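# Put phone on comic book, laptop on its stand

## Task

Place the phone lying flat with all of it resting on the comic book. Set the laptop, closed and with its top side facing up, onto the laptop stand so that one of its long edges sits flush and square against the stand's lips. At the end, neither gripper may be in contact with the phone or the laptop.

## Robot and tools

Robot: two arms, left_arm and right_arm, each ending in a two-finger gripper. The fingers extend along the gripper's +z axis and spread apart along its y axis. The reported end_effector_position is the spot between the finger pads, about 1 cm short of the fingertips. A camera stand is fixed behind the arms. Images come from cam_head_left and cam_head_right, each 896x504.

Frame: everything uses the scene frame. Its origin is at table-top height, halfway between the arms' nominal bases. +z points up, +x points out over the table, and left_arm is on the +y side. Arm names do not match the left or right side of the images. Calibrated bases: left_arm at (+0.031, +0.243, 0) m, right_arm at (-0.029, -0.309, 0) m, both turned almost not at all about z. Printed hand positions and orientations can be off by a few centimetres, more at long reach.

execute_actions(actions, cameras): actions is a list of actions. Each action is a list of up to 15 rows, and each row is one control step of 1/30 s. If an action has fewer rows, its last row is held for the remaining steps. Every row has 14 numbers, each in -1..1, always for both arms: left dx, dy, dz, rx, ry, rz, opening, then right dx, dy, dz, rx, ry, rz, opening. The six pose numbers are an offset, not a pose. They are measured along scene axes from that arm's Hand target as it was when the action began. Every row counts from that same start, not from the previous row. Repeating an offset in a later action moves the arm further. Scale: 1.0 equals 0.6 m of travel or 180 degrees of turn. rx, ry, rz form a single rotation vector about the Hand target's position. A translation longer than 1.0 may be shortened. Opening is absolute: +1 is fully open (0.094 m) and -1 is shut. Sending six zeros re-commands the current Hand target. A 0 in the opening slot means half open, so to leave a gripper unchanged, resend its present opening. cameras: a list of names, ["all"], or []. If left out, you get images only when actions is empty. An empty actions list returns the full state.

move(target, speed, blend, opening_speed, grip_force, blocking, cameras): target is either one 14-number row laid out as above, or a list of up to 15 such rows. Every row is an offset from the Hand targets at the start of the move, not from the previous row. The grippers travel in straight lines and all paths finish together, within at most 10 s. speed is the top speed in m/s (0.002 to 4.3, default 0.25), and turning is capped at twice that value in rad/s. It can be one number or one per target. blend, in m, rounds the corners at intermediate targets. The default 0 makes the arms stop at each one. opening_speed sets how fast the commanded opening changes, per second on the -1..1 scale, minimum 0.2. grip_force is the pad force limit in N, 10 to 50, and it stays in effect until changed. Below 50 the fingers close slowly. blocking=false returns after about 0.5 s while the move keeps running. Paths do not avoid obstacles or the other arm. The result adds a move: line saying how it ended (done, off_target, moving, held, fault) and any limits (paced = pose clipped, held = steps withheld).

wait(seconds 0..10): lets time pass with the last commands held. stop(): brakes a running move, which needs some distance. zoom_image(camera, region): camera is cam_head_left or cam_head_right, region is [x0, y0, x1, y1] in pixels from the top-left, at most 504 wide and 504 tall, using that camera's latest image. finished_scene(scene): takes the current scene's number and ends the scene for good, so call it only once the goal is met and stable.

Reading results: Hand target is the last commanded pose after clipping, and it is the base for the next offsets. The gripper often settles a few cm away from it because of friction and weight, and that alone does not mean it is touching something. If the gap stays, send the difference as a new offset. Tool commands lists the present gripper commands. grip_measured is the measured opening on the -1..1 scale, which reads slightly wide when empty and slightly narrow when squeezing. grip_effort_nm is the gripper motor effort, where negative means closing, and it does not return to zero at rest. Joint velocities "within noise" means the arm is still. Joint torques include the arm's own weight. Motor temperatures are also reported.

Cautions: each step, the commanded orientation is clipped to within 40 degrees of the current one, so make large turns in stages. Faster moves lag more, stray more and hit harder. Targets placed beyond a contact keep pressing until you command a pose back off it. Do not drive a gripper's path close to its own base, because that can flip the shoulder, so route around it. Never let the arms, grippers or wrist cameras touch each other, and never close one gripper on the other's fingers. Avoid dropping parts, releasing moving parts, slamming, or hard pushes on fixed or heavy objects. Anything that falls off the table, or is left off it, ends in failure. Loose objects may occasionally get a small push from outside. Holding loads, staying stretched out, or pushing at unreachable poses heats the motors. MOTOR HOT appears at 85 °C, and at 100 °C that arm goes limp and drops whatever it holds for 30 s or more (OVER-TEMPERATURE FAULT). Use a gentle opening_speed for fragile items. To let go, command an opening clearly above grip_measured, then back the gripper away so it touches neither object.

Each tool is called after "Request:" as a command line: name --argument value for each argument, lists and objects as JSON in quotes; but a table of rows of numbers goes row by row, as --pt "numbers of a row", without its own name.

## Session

Request:
execute_actions --actions '[]'

Scene clock: 0.00 s.
left_arm: end_effector_position=(+0.5763, +0.0326, +0.2204) grip_measured=+1.000 grip_effort_nm=n/a end_effector_quat_wxyz=(+0.373, -0.189, +0.872, +0.255) | right_arm: end_effector_position=(+0.2774, -0.6662, +0.2410) grip_measured=+1.000 grip_effort_nm=n/a end_effector_quat_wxyz=(+0.133, +0.606, +0.784, +0.005)
Joint positions: left_arm=[-0.635 1.765 1.519 -1.122 -0.923 -0.933 0.094] | right_arm=[-0.891 1.406 1.314 -1.221 -0.069 0.44 0.094]
Joint velocities: within noise
Joint torques (N m): no reading
Motor temperatures (°C): left_arm=[22 26 38 24 27 24 27] | right_arm=[26 33 36 25 24 23 24]
Heat: left arm: hottest elbow 38 °C; right arm: hottest elbow 36 °C.
Hand target: left_arm +0.5824, +0.0285, +0.2385; +0.386, -0.198, +0.868, +0.242 | right_arm +0.2821, -0.6719, +0.2485; +0.142, +0.605, +0.783, +0.003
Tool commands: left_gripper/opening=+1.0 right_gripper/opening=+1.0

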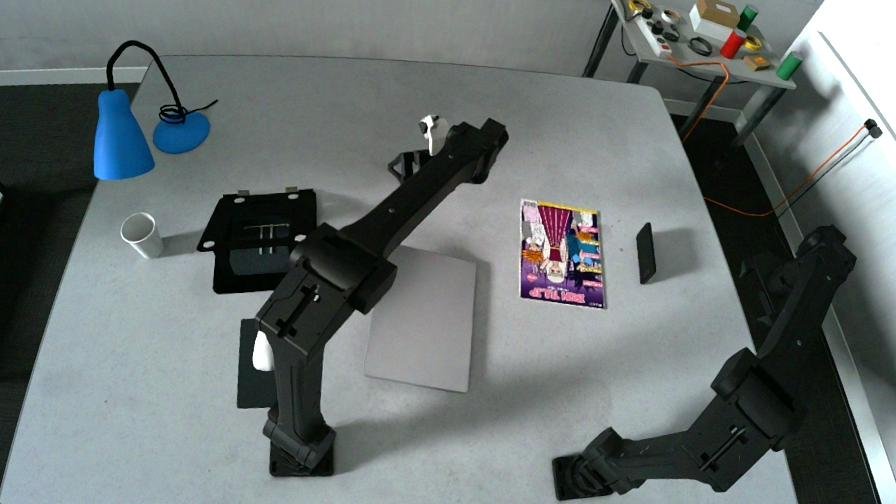

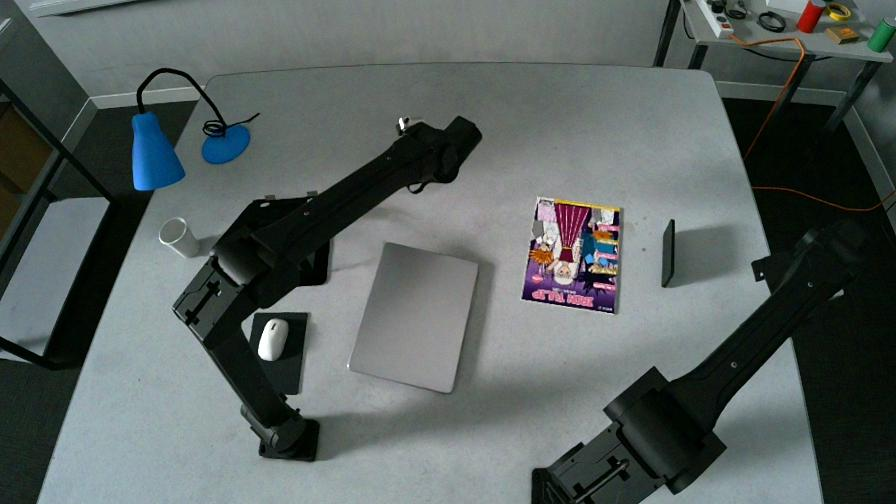

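Request:
zoom_image --camera "cam_head_right" --region '[340, 220, 500, 400]'

Request:
zoom_image --camera "cam_head_left" --region '[190, 180, 330, 300]'

Request:
zoom_image --camera "cam_head_left" --region '[500, 190, 680, 320]'

Request:
zoom_image --camera "cam_head_right" --region '[510, 190, 690, 320]'

Scaled by 2.800.

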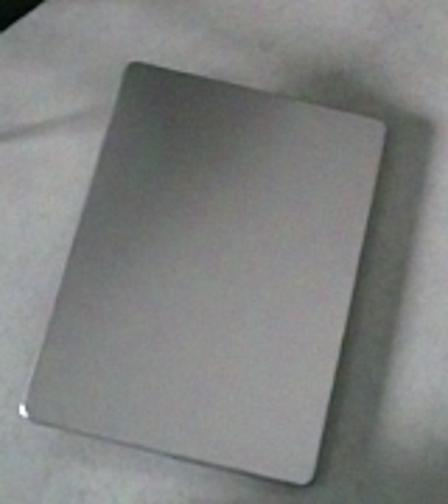

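Scaled by 3.600.

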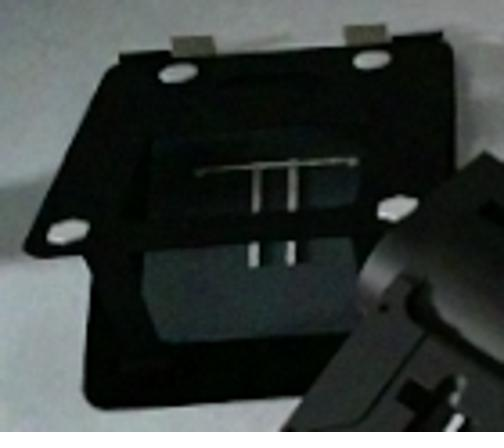

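Scaled by 2.800.

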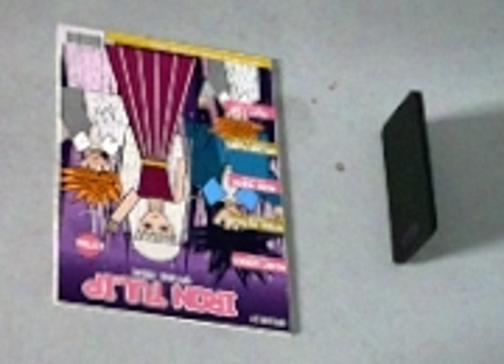

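Scaled by 2.800.

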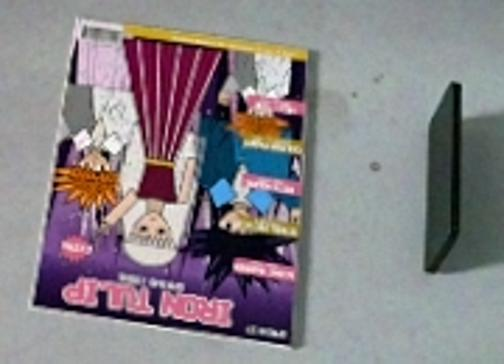

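Request:
zoom_image --camera "cam_head_left" --region '[620, 210, 700, 295]'

Request:
zoom_image --camera "cam_head_right" --region '[640, 210, 720, 295]'

Request:
zoom_image --camera "cam_head_right" --region '[330, 340, 400, 400]'

Request:
zoom_image --camera "cam_head_right" --region '[430, 350, 490, 400]'

Scaled by 5.929.

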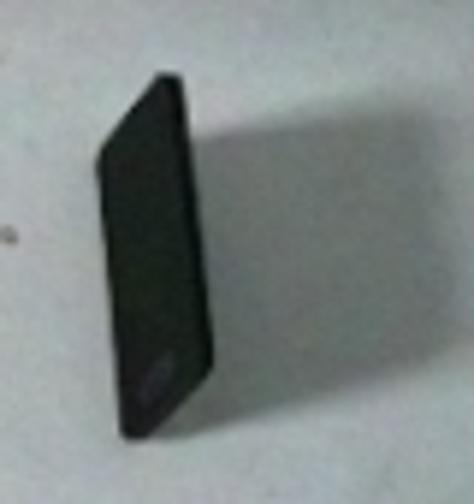

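Scaled by 5.929.

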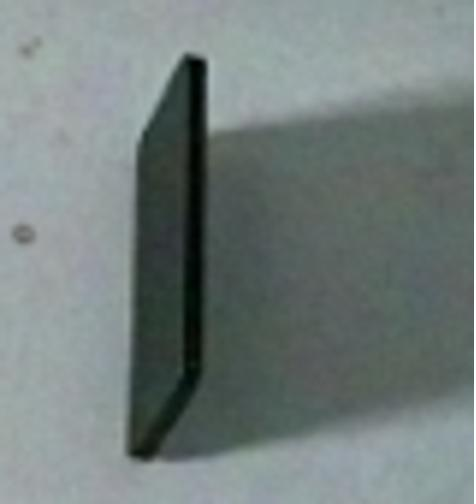

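Scaled by 7.200.

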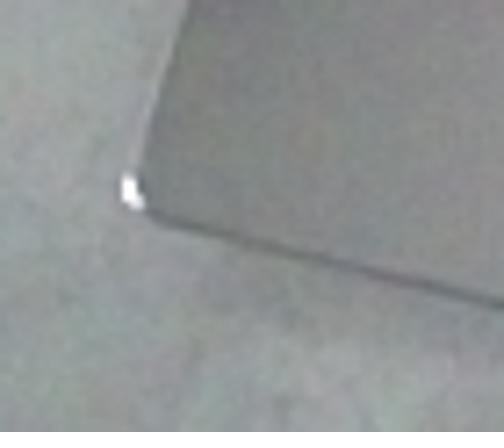

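Scaled by 8.400.

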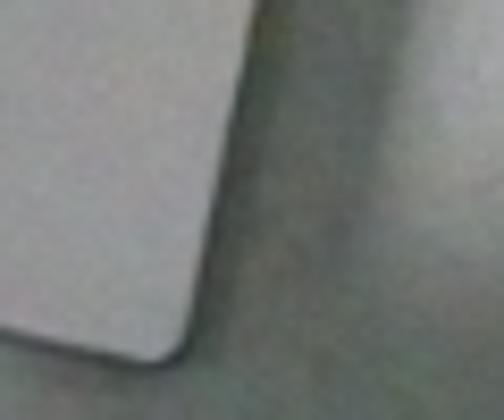

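Request:
move --target '[-0.62, 0.736, 0.036, -0.161, 0.257, -0.132, 0.0, 0.3632, 0.1732, -0.0808, 0.0067, 0.0956, 0.3588, 0.2]' --speed 0.35 --cameras '["all"]'

Scene clock: 134.30 s.
left_arm: end_effector_position=(+0.2023, +0.4542, +0.2360) grip_measured=+0.002 grip_effort_nm=-0.08 end_effector_quat_wxyz=(-0.017, +0.002, +1.000, -0.018) | right_arm: end_effector_position=(+0.4839, -0.5625, +0.1968) grip_measured=+0.201 grip_effort_nm=-0.08 end_effector_quat_wxyz=(-0.006, +0.096, +0.995, +0.003)
Joint positions: left_arm=[0.86 1.079 1.046 -1.587 -0.003 0.893 0.047] | right_arm=[-0.463 1.858 1.78 -1.506 -0.001 -0.265 0.056]
Joint torques (N m): left_arm=[-0.15 -6.18 16.5 -0.14 0.15 0.09] | right_arm=[0.91 -19.43 12.98 -0.23 0.07 0.06]
Motor temperatures (°C): left_arm=[22 31 45 23 28 23 26] | right_arm=[26 35 46 25 24 23 24]
Heat: left arm: hottest elbow 45 °C; right arm: hottest elbow 46 °C.
Hand target: left_arm +0.2103, +0.4700, +0.2601; +0.001, +0.000, +1.000, +0.000 | right_arm +0.4998, -0.5680, +0.2000; +0.000, +0.090, +0.996, +0.000
Off the commanded pose: left_arm 0.030 m, 3 deg | right_arm 0.017 m, 1 deg.
move: off_target (left_arm, right_arm)

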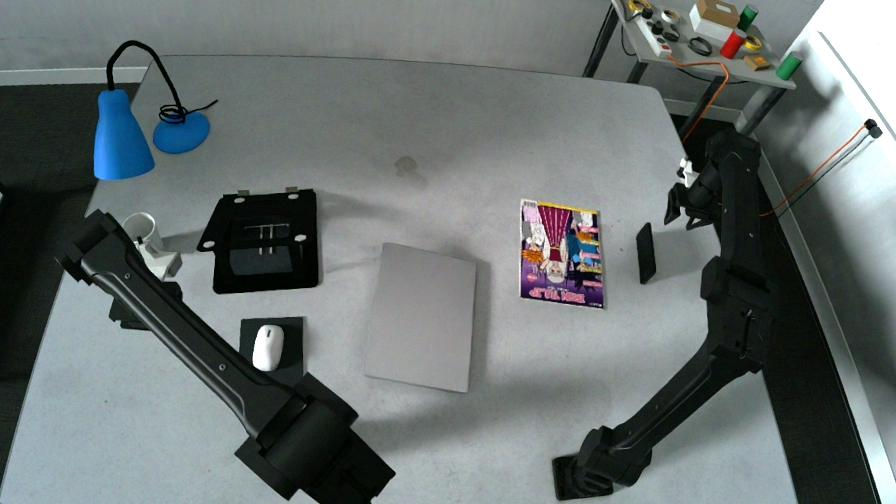

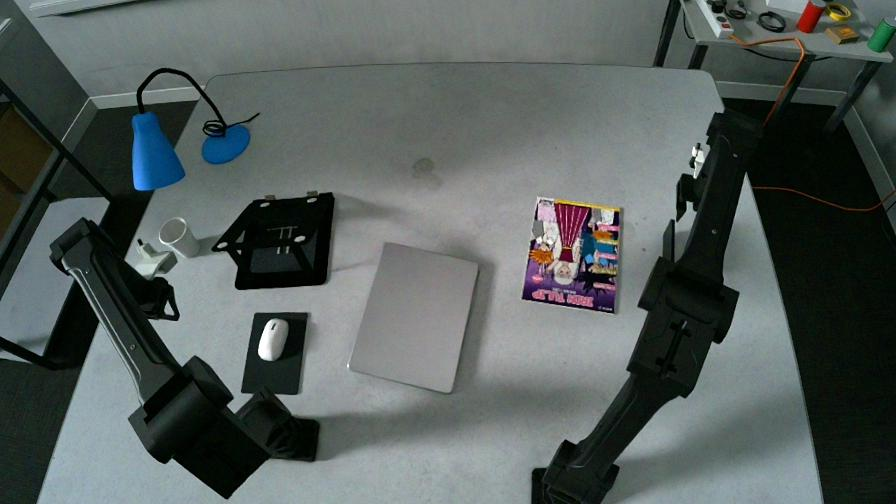

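Request:
zoom_image --camera "cam_head_right" --region '[620, 130, 760, 300]'

Request:
zoom_image --camera "cam_head_left" --region '[190, 180, 330, 300]'

Request:
zoom_image --camera "cam_head_right" --region '[200, 180, 340, 300]'

Scaled by 2.965.

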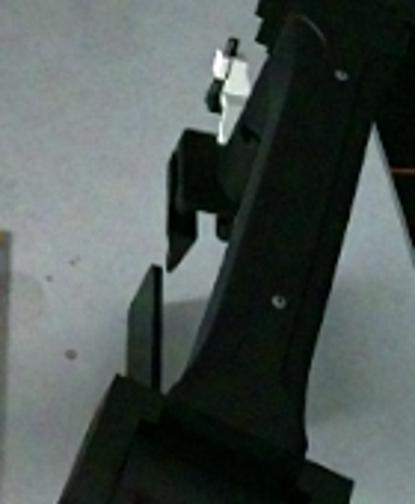

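Scaled by 3.600.

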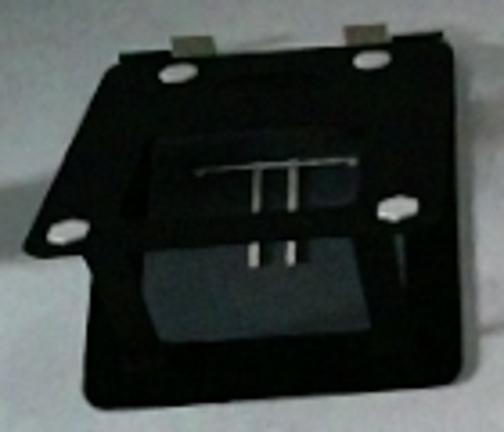

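Scaled by 3.600.

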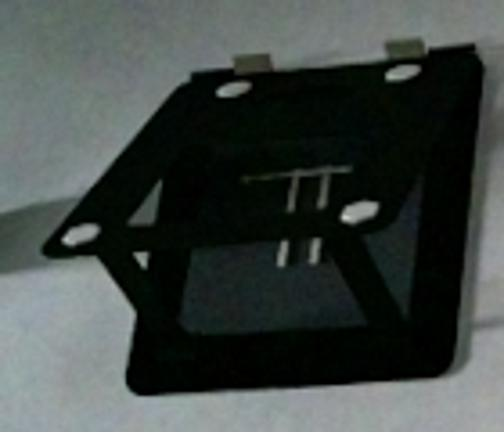

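Request:
move --target '[0, 0, 0, 0, 0, 0, 0.0, 0.0253, -0.025, -0.1367, 0, 0, 0, 0.2]' --speed 0.2 --cameras '["all"]'

Request:
zoom_image --camera "cam_head_right" --region '[630, 170, 720, 290]'

Request:
zoom_image --camera "cam_head_left" --region '[610, 170, 700, 290]'

Scene clock: 159.50 s.
left_arm: end_effector_position=(+0.2023, +0.4542, +0.2360) grip_measured=+0.002 grip_effort_nm=-0.08 end_effector_quat_wxyz=(-0.017, +0.002, +1.000, -0.018) | right_arm: end_effector_position=(+0.5155, -0.5781, +0.1351) grip_measured=+0.201 grip_effort_nm=-0.08 end_effector_quat_wxyz=(+0.009, +0.091, +0.996, -0.003)
Joint positions: left_arm=[0.86 1.079 1.046 -1.587 -0.003 0.893 0.047] | right_arm=[-0.463 1.957 1.766 -1.361 -0.001 -0.276 0.056]
Joint torques (N m): left_arm=[0.03 -6.71 16.44 -0.06 0.11 0.11] | right_arm=[0.03 -22.12 8.09 0.55 0.07 0.08]
Heat: left arm: hottest elbow 46 °C; right arm: hottest elbow 49 °C.
Hand target: left_arm +0.2103, +0.4700, +0.2601; +0.000, +0.000, +1.000, +0.000 | right_arm +0.5151, -0.5830, +0.1179; +0.000, +0.090, +0.996, +0.000
Off the commanded pose: left_arm 0.030 m, 3 deg | right_arm 0.018 m, 1 deg.
move: off_target (left_arm, right_arm)

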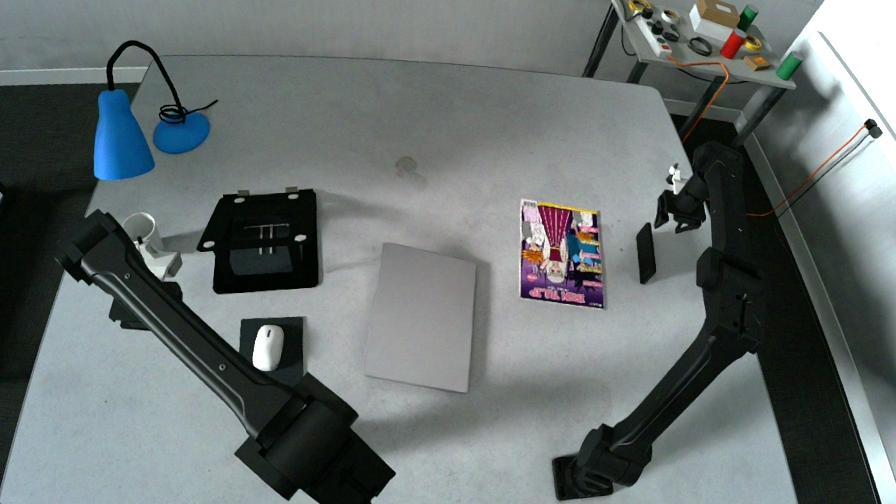

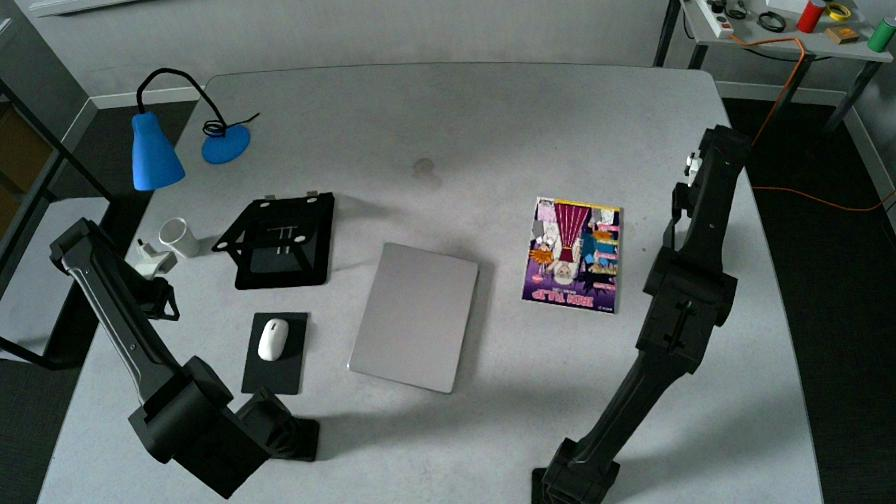

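Scaled by 4.200.

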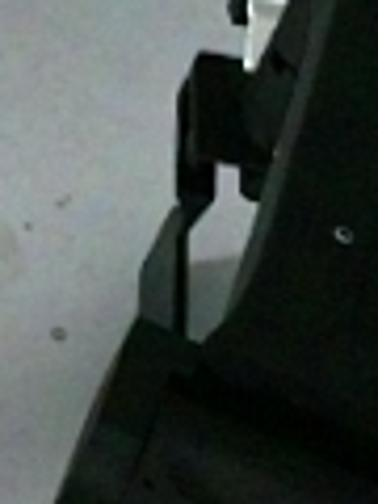

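Scaled by 4.200.

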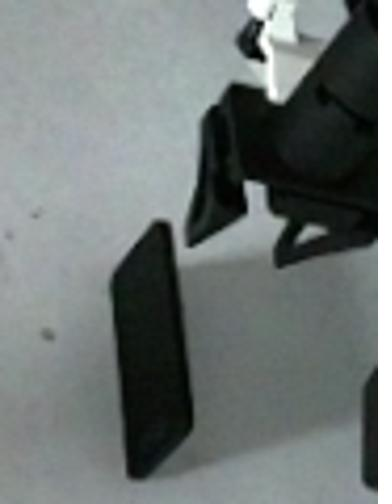

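Request:
move --target '[0, 0, 0, 0, 0, 0, 0.0, -0.031, 0.0083, -0.13, 0, 0, 0, 0.2]' --speed 0.15

Request:
zoom_image --camera "cam_head_right" --region '[630, 170, 720, 290]'

Request:
zoom_image --camera "cam_head_left" --region '[610, 170, 700, 290]'

Scene clock: 172.80 s.
left_arm: end_effector_position=(+0.2023, +0.4542, +0.2360) grip_measured=+0.002 grip_effort_nm=-0.08 end_effector_quat_wxyz=(-0.017, +0.002, +1.000, -0.018) | right_arm: end_effector_position=(+0.5036, -0.5724, +0.0642) grip_measured=+0.201 grip_effort_nm=-0.08 end_effector_quat_wxyz=(+0.016, +0.088, +0.996, -0.006)
Joint positions: left_arm=[0.86 1.079 1.046 -1.587 -0.003 0.893 0.047] | right_arm=[-0.464 1.967 1.587 -1.157 -0.001 -0.283 0.056]
Joint torques (N m): left_arm=[-0.67 -6.59 16.54 -0.28 0.15 0.1] | right_arm=[-0.32 -20.95 7.32 0.58 0.07 0.09]
Heat: left arm: hottest elbow 47 °C; right arm: hottest elbow 49 °C.
Hand target: left_arm +0.2103, +0.4700, +0.2601; +0.000, +0.000, +1.000, +0.000 | right_arm +0.4965, -0.5779, +0.0400; +0.000, +0.090, +0.996, +0.000
Off the commanded pose: left_arm 0.030 m, 3 deg | right_arm 0.026 m, 2 deg.
move: off_target (left_arm, right_arm)

Scaled by 4.200.
This view is cut from an older image: the scene may have changed since it was taken.

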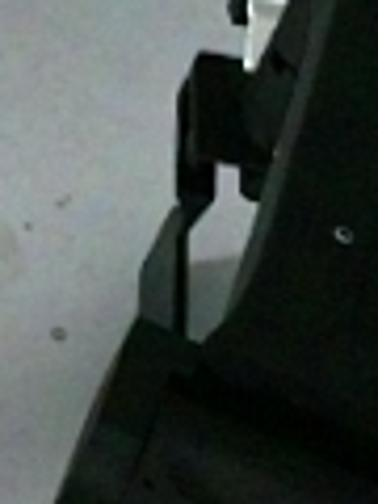

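Scaled by 4.200.
This view is cut from an older image: the scene may have changed since it was taken.

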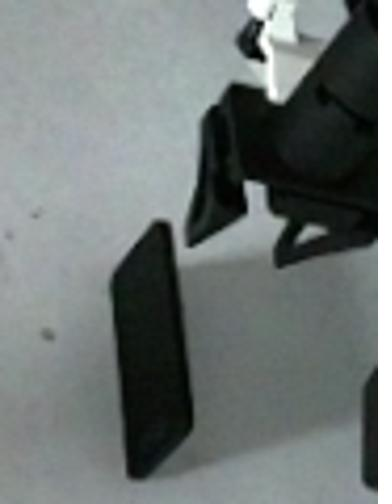

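Request:
move --target '[0, 0, 0, 0, 0, 0, 0.0, -0.006, 0, -0.03, 0, 0, 0, 0.2]' --speed 0.15 --cameras '["all"]'

Request:
zoom_image --camera "cam_head_right" --region '[630, 170, 720, 290]'

Request:
zoom_image --camera "cam_head_left" --region '[610, 170, 700, 290]'

Scene clock: 176.87 s.
left_arm: end_effector_position=(+0.2023, +0.4542, +0.2360) grip_measured=+0.002 grip_effort_nm=-0.08 end_effector_quat_wxyz=(-0.017, +0.002, +1.000, -0.018) | right_arm: end_effector_position=(+0.5010, -0.5734, +0.0476) grip_measured=+0.201 grip_effort_nm=-0.08 end_effector_quat_wxyz=(+0.017, +0.088, +0.996, -0.006)
Joint positions: left_arm=[0.86 1.079 1.046 -1.587 -0.003 0.893 0.047] | right_arm=[-0.467 1.978 1.557 -1.113 -0.001 -0.285 0.056]
Joint torques (N m): left_arm=[-0.03 -6.77 16.32 -0.12 0.14 0.1] | right_arm=[-0.38 -20.72 7.13 0.64 0.06 0.07]
Heat: left arm: hottest elbow 47 °C; right arm: hottest elbow 48 °C.
Hand target: left_arm +0.2103, +0.4700, +0.2601; +0.000, +0.000, +1.000, +0.000 | right_arm +0.4929, -0.5781, +0.0220; +0.000, +0.090, +0.996, +0.000
Off the commanded pose: left_arm 0.030 m, 3 deg | right_arm 0.027 m, 2 deg.
move: off_target (left_arm, right_arm)

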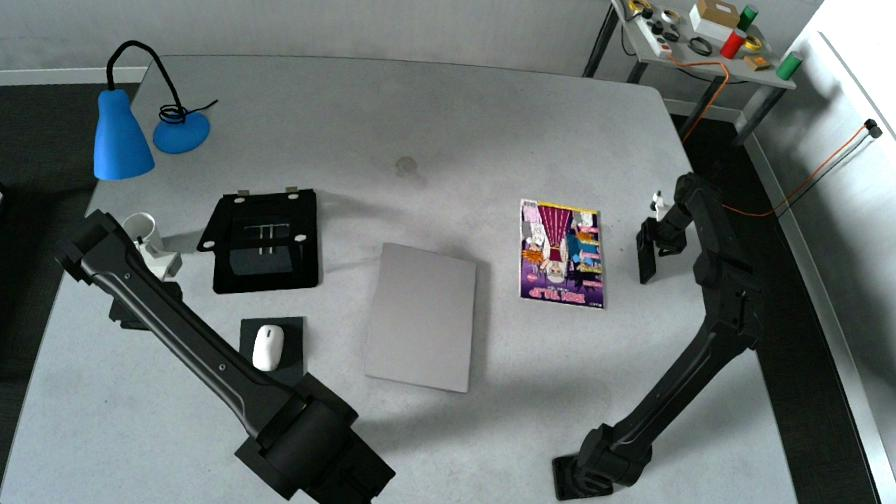

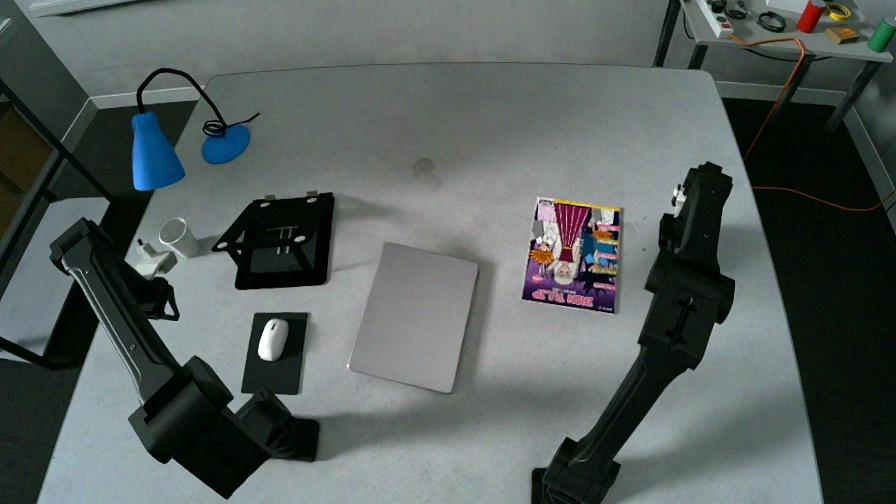

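Scaled by 4.200.

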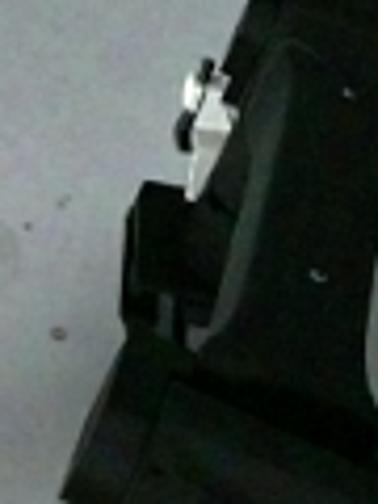

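Scaled by 4.200.

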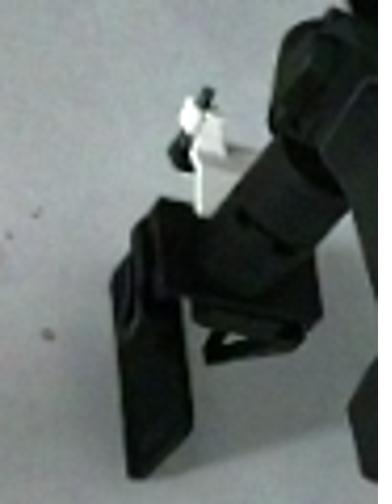

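Request:
move --target '[0, 0, 0, 0, 0, 0, 0.0, 0, 0, 0, 0, 0, 0, -0.95]' --speed 0.15 --grip_force 40 --opening_speed 0.8

Scene clock: 183.10 s.
left_arm: end_effector_position=(+0.2023, +0.4542, +0.2360) grip_measured=+0.002 grip_effort_nm=-0.08 end_effector_quat_wxyz=(-0.017, +0.002, +1.000, -0.018) | right_arm: end_effector_position=(+0.5010, -0.5737, +0.0474) grip_measured=-0.837 grip_effort_nm=-0.79 end_effector_quat_wxyz=(+0.017, +0.088, +0.996, -0.006)
Joint positions: left_arm=[0.86 1.079 1.046 -1.587 -0.003 0.893 0.047] | right_arm=[-0.468 1.978 1.557 -1.113 -0.001 -0.287 0.008]
Joint torques (N m): left_arm=[-0.21 -6.95 16.57 -0.28 0.21 0.08] | right_arm=[-0.26 -20.37 7.04 0.58 0.05 0.09]
Heat: left arm: hottest elbow 48 °C; right arm: hottest elbow 48 °C.
Hand target: left_arm +0.2103, +0.4700, +0.2601; +0.000, +0.000, +1.000, +0.000 | right_arm +0.4929, -0.5779, +0.0218; +0.000, +0.090, +0.996, +0.000
Off the commanded pose: left_arm 0.030 m, 3 deg | right_arm 0.027 m, 2 deg.
grip_force (N): 40, 40
move: off_target (left_arm, right_arm)

Request:
move --pt "0.1995 -0.5167 0.0165 0 0 0 -1 0 0 0.283 0 0 0 -0.95" --pt "0.4578 -0.5417 -0.1835 0 0 0 -1 -0.0265 0.3865 0.247 -0.2986 -0.2178 0.4642 -0.95" --speed 0.4 --blend '[0.05, 0]' --cameras '["all"]'

Request:
zoom_image --camera "cam_head_right" --region '[500, 130, 680, 330]'

Request:
zoom_image --camera "cam_head_left" --region '[490, 130, 670, 330]'

Scene clock: 224.03 s.
left_arm: end_effector_position=(+0.4558, +0.1447, +0.1311) grip_measured=-0.975 grip_effort_nm=-0.82 end_effector_quat_wxyz=(-0.032, +0.002, +0.999, +0.006) | right_arm: end_effector_position=(+0.4761, -0.3501, +0.1566) grip_measured=-0.838 grip_effort_nm=-0.85 end_effector_quat_wxyz=(+0.316, -0.573, +0.663, -0.363)
Joint positions: left_arm=[-0.254 1.581 1.234 -1.29 0.002 -0.221 0.001] | right_arm=[-0.059 1.306 0.68 0.057 0.074 -1.521 0.008]
Joint torques (N m): left_arm=[0.03 -14.04 15.47 0.47 -0.12 0.11] | right_arm=[1.08 -13.51 7.94 2.45 -0.04 0.13]
Motor temperatures (°C): left_arm=[22 27 49 23 27 23 26] | right_arm=[26 40 45 25 24 23 26]
Heat: left arm: hottest elbow 49 °C; right arm: hottest elbow 45 °C.
Hand target: left_arm +0.4851, +0.1450, +0.1501; +0.001, +0.000, +1.000, +0.000 | right_arm +0.4771, -0.3460, +0.1701; +0.330, -0.571, +0.650, -0.376
Off the commanded pose: left_arm 0.035 m, 4 deg | right_arm 0.014 m, 3 deg.
grip_force (N): 40, 40
move: off_target (left_arm, right_arm)

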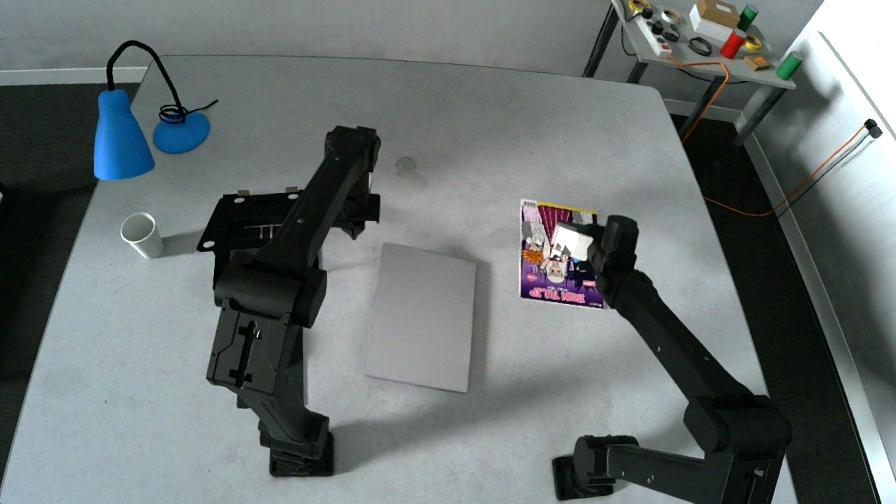

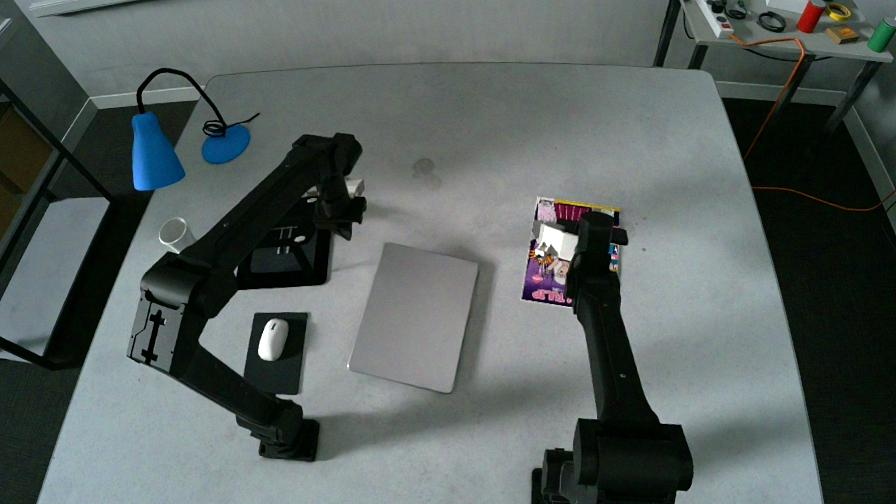

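Scaled by 2.520.

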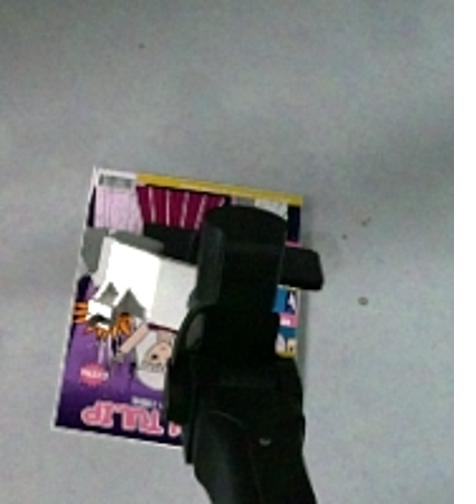

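Scaled by 2.520.

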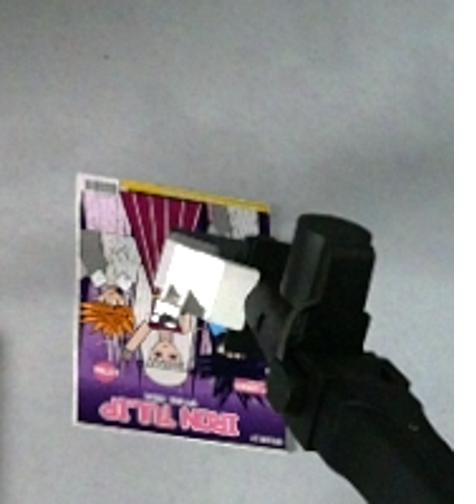

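Request:
move --pt "0 0 0 0 0 0 -1 0 0.013 -0.15 0 0 0 -0.95" --pt "0 0 0 0 0 0 -1 0 0.013 -0.21 0 0 0 -0.95" --speed '[0.2, 0.08]' --blend '[0.02, 0]' --cameras '["all"]'

Request:
zoom_image --camera "cam_head_right" --region '[510, 180, 650, 330]'

Request:
zoom_image --camera "cam_head_left" --region '[500, 180, 640, 330]'

Scene clock: 234.87 s.
left_arm: end_effector_position=(+0.4558, +0.1447, +0.1311) grip_measured=-0.975 grip_effort_nm=-0.82 end_effector_quat_wxyz=(-0.032, +0.002, +0.999, +0.006) | right_arm: end_effector_position=(+0.4759, -0.3443, +0.0458) grip_measured=-0.838 grip_effort_nm=-0.85 end_effector_quat_wxyz=(+0.324, -0.571, +0.655, -0.374)
Joint positions: left_arm=[-0.254 1.581 1.234 -1.29 0.002 -0.221 0.001] | right_arm=[-0.043 1.615 0.555 0.522 0.089 -1.521 0.008]
Joint torques (N m): left_arm=[-0.09 -14.27 15.32 0.54 -0.16 0.09] | right_arm=[1.44 -12.34 5.3 2.52 0.11 0.24]
Heat: left arm: hottest elbow 50 °C; right arm: hottest elbow 44 °C.
Hand target: left_arm +0.4851, +0.1450, +0.1501; +0.001, +0.000, +1.000, +0.000 | right_arm +0.4771, -0.3384, +0.0441; +0.330, -0.571, +0.651, -0.376
Off the commanded pose: left_arm 0.035 m, 4 deg | right_arm 0.006 m, 1 deg.
grip_force (N): 40, 40
move: off_target (left_arm); blend cut to 0.018 m at target 1

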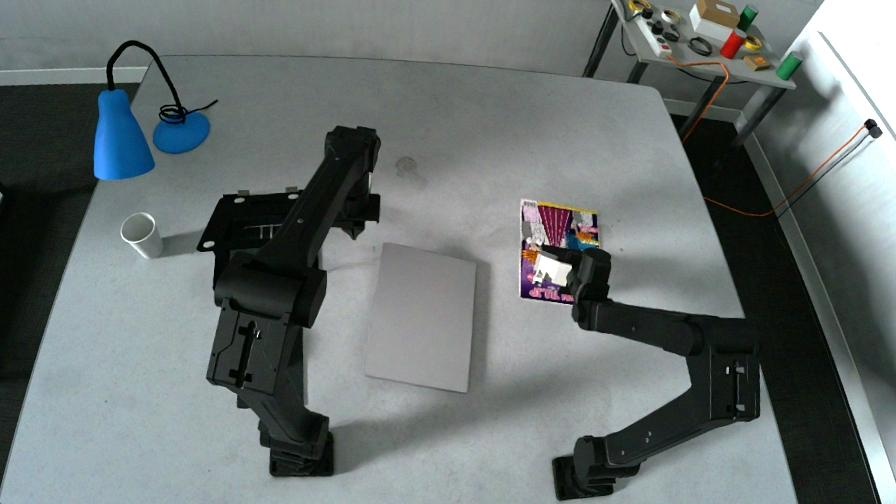

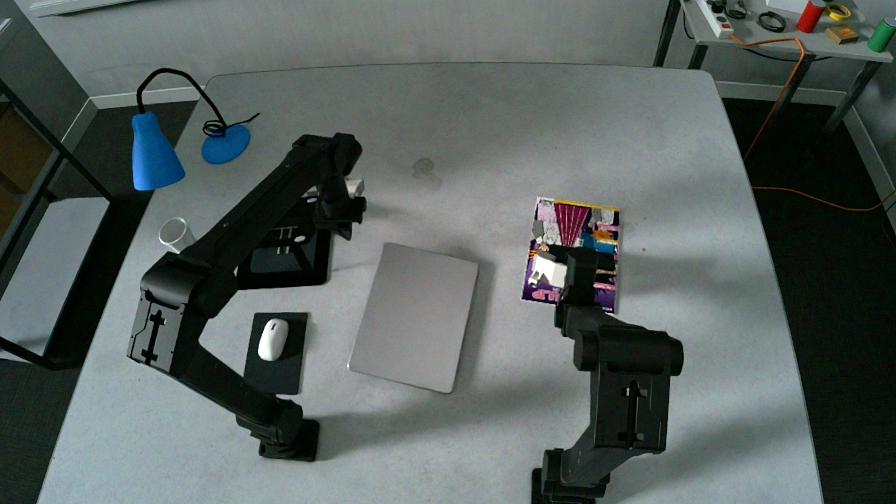

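Scaled by 3.360.

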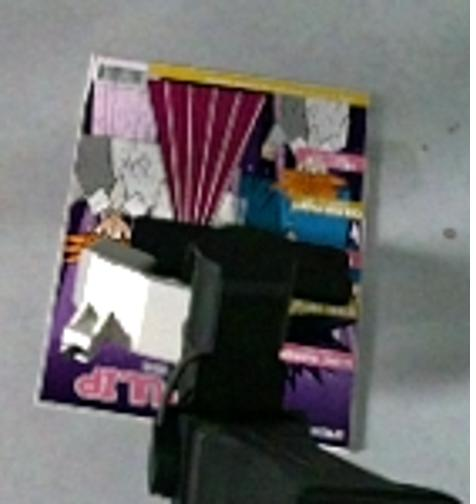

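Scaled by 3.360.

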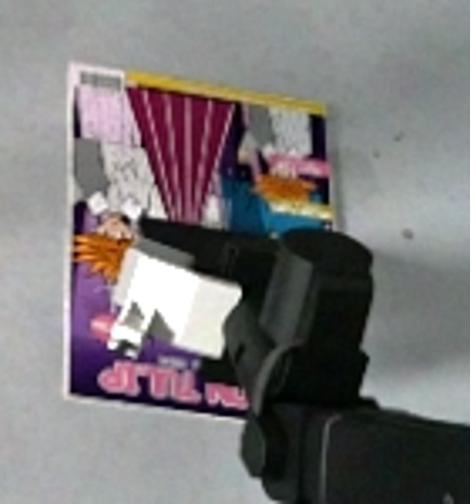

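Request:
move --pt "0 0 0 0 0 0 -1 0 0.0283 -0.008 0 0 0 -0.95" --pt "0 0 0 0 0 0 -1 0 0.0283 -0.03 0 0 0 -0.95" --speed '[0.1, 0.05]' --blend '[0.005, 0]' --cameras '["all"]'

Request:
zoom_image --camera "cam_head_right" --region '[510, 180, 650, 330]'

Scene clock: 245.43 s.
left_arm: end_effector_position=(+0.4558, +0.1447, +0.1311) grip_measured=-0.975 grip_effort_nm=-0.82 end_effector_quat_wxyz=(-0.032, +0.002, +0.999, +0.006) | right_arm: end_effector_position=(+0.4800, -0.3255, +0.0347) grip_measured=-0.838 grip_effort_nm=-0.86 end_effector_quat_wxyz=(+0.330, -0.569, +0.651, -0.379)
Joint positions: left_arm=[-0.254 1.581 1.234 -1.29 0.002 -0.221 0.001] | right_arm=[0.008 1.669 0.554 0.592 0.13 -1.499 0.008]
Joint torques (N m): left_arm=[-0.32 -14.21 15.46 0.47 -0.15 0.08] | right_arm=[1.2 -11.87 4.52 2.26 0.13 0.26]
Heat: left arm: hottest elbow 51 °C; right arm: hottest elbow 43 °C.
Hand target: left_arm +0.4851, +0.1450, +0.1501; +0.001, +0.000, +1.000, +0.000 | right_arm +0.4770, -0.3212, +0.0261; +0.330, -0.571, +0.651, -0.376
Off the commanded pose: left_arm 0.035 m, 4 deg | right_arm 0.010 m, 0 deg.
grip_force (N): 40, 40
move: off_target (left_arm)

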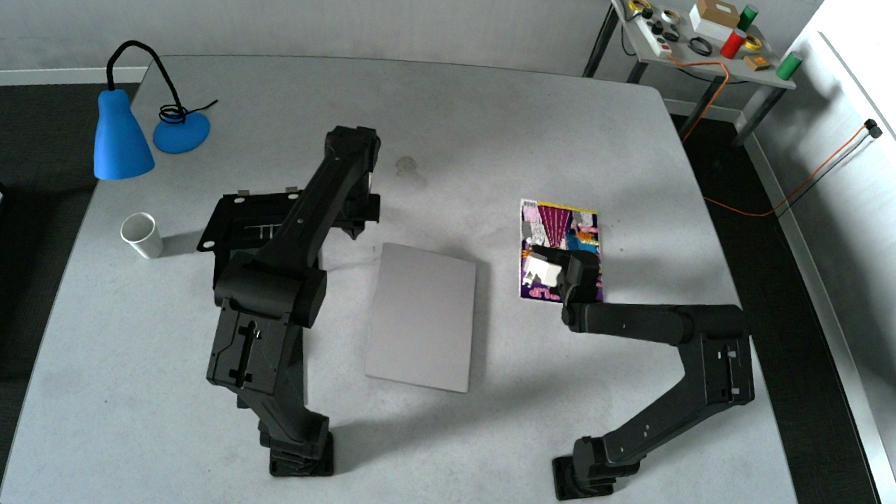

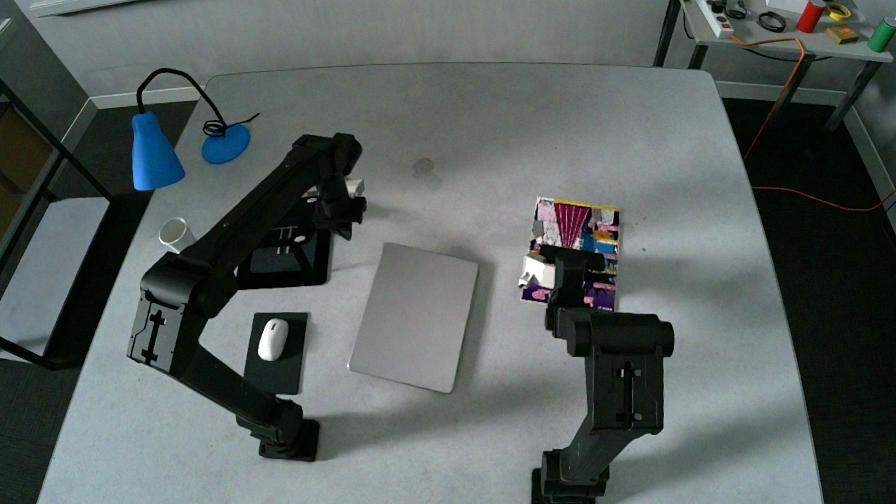

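Scaled by 3.360.

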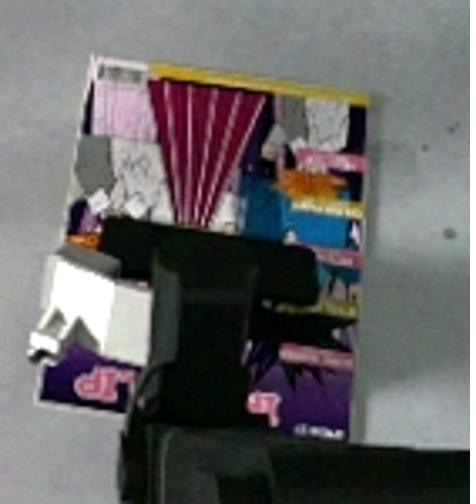

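Request:
move --target '[0, 0, 0, 0, 0, 0, -1, 0, 0, -0.02, 0, 0, 0, -0.95]' --speed 0.05

Scene clock: 248.53 s.
left_arm: end_effector_position=(+0.4558, +0.1447, +0.1311) grip_measured=-0.975 grip_effort_nm=-0.82 end_effector_quat_wxyz=(-0.032, +0.002, +0.999, +0.006) | right_arm: end_effector_position=(+0.4839, -0.3256, +0.0327) grip_measured=-0.838 grip_effort_nm=-0.86 end_effector_quat_wxyz=(+0.339, -0.564, +0.646, -0.387)
Joint positions: left_arm=[-0.254 1.581 1.234 -1.29 0.002 -0.221 0.001] | right_arm=[0.008 1.698 0.554 0.649 0.131 -1.499 0.008]
Joint torques (N m): left_arm=[-0.5 -14.27 15.45 0.57 -0.13 0.1] | right_arm=[1.2 -11.16 4.15 1.89 0.09 0.26]
Heat: left arm: hottest elbow 51 °C; right arm: hottest elbow 43 °C.
Hand target: left_arm +0.4851, +0.1450, +0.1501; +0.001, +0.000, +1.000, +0.000 | right_arm +0.4770, -0.3212, +0.0141; +0.330, -0.571, +0.650, -0.376
Off the commanded pose: left_arm 0.035 m, 4 deg | right_arm 0.020 m, 2 deg.
grip_force (N): 40, 40
move: off_target (left_arm, right_arm)

Request:
move --pt "0 0 0 0 0 0 -1 0 0 0.013 0 0 0 -0.45" --pt "0 0 0 0 0 0 -1 -0.1667 0 0.085 0 0 0 -0.45" --pt "0 0 0 0 0 0 -1 -0.22 0 0.27 0 0 0 -0.45" --speed '[0.05, 0.08, 0.25]' --blend '[0, 0.01, 0]' --opening_speed 0.5 --cameras '["all"]'

Request:
zoom_image --camera "cam_head_right" --region '[510, 180, 650, 330]'

Request:
zoom_image --camera "cam_head_left" --region '[500, 180, 640, 330]'

Scene clock: 261.37 s.
left_arm: end_effector_position=(+0.4558, +0.1447, +0.1311) grip_measured=-0.975 grip_effort_nm=-0.82 end_effector_quat_wxyz=(-0.032, +0.002, +0.999, +0.006) | right_arm: end_effector_position=(+0.3266, -0.3262, +0.1415) grip_measured=-0.451 grip_effort_nm=0.06 end_effector_quat_wxyz=(+0.308, -0.581, +0.661, -0.363)
Joint positions: left_arm=[-0.254 1.581 1.234 -1.29 0.002 -0.221 0.001] | right_arm=[0.018 0.809 0.337 -0.115 0.141 -1.495 0.026]
Joint torques (N m): left_arm=[0.03 -14.15 15.43 0.51 -0.12 0.13] | right_arm=[1.38 -4.48 13.64 1.09 0.11 0.27]
Heat: left arm: hottest elbow 51 °C; right arm: hottest elbow 42 °C.
Hand target: left_arm +0.4851, +0.1450, +0.1501; +0.001, +0.000, +1.000, +0.000 | right_arm +0.3451, -0.3213, +0.1761; +0.330, -0.571, +0.651, -0.376
Off the commanded pose: left_arm 0.035 m, 4 deg | right_arm 0.039 m, 3 deg.
grip_force (N): 40, 40
move: off_target (left_arm, right_arm)

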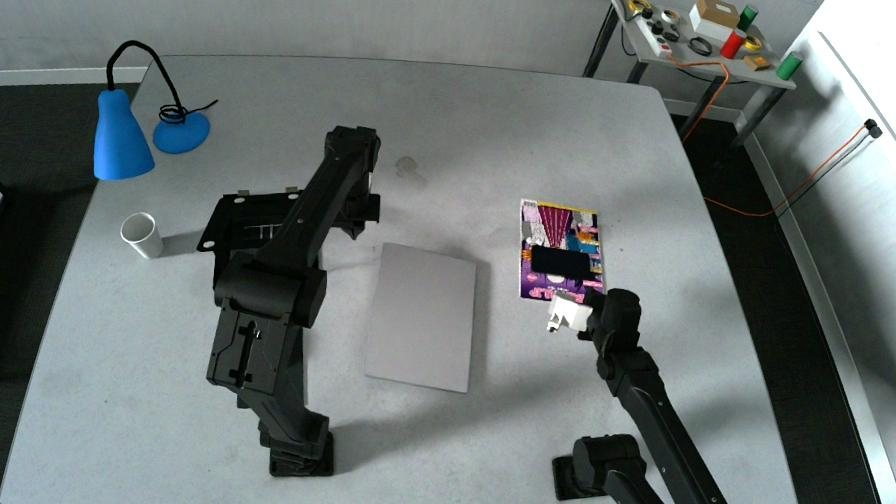

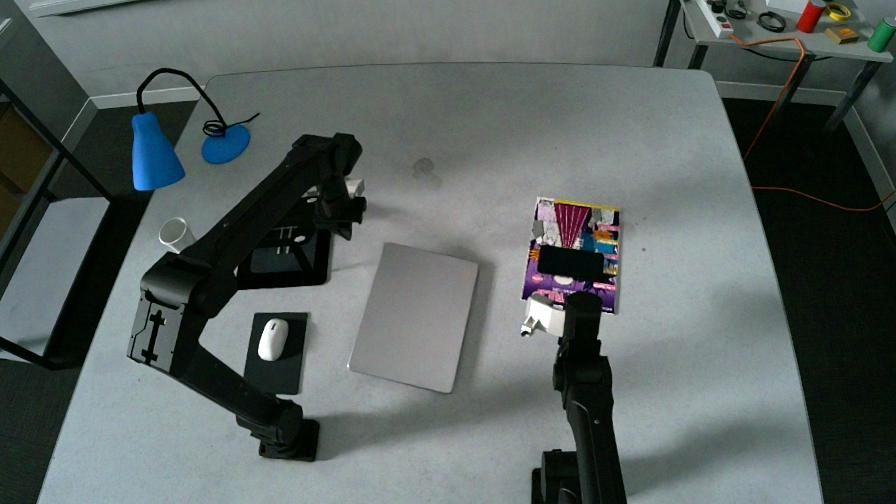

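Scaled by 3.360.

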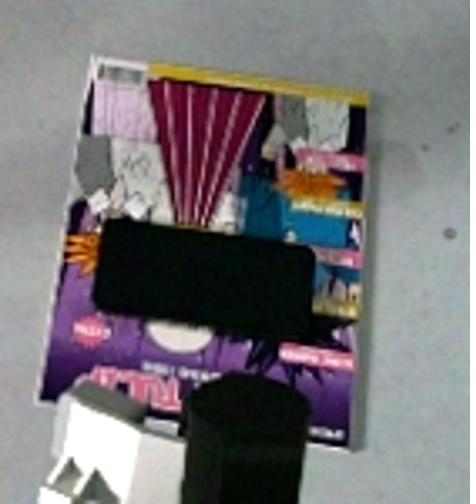

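Scaled by 3.360.

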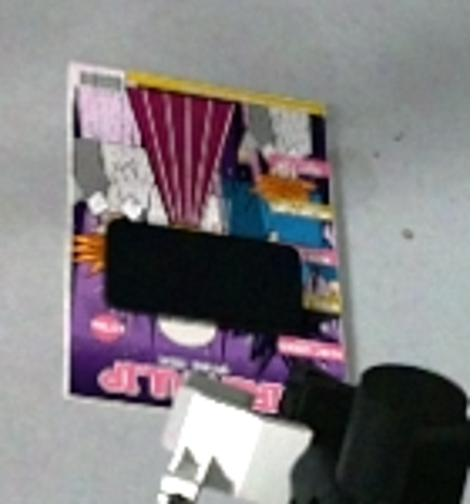

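Request:
move --pt "0.008 -0.015 -0.10 0 0 0 -1 -0.175 0.19 0.05 0.15 0.11 -0.23 -1" --pt "0.008 -0.033 -0.15 0 0 0 -1 -0.235 0.29 -0.16 0.2986 0.2178 -0.4642 -1" --speed 0.4 --blend '[0.04, 0]'

Scene clock: 292.40 s.
left_arm: end_effector_position=(+0.4926, +0.1311, +0.0676) grip_measured=-0.975 grip_effort_nm=-0.82 end_effector_quat_wxyz=(+0.004, -0.002, +1.000, -0.002) | right_arm: end_effector_position=(+0.2050, -0.1428, +0.0897) grip_measured=-0.991 grip_effort_nm=-0.49 end_effector_quat_wxyz=(+0.008, +0.080, +0.997, +0.005)
Joint positions: left_arm=[-0.264 1.698 1.202 -1.067 0.001 -0.24 0.001] | right_arm=[0.617 1.179 0.721 -1.094 0.002 0.783 0]
Joint torques (N m): left_arm=[-2.84 -15.09 8.14 0.51 -0.11 -0.08] | right_arm=[-0.32 -7.06 6.89 0.54 0.01 0.23]
Heat: left arm: hottest elbow 51 °C; right arm: hottest elbow 46 °C.
Hand target: left_arm +0.4898, +0.1252, +0.0601; +0.001, +0.000, +1.000, +0.000 | right_arm +0.2041, -0.1473, +0.0801; -0.001, +0.090, +0.996, +0.000
Off the commanded pose: left_arm 0.010 m, 0 deg | right_arm 0.011 m, 2 deg.
grip_force (N): 40, 40
move: off_target (right_arm)


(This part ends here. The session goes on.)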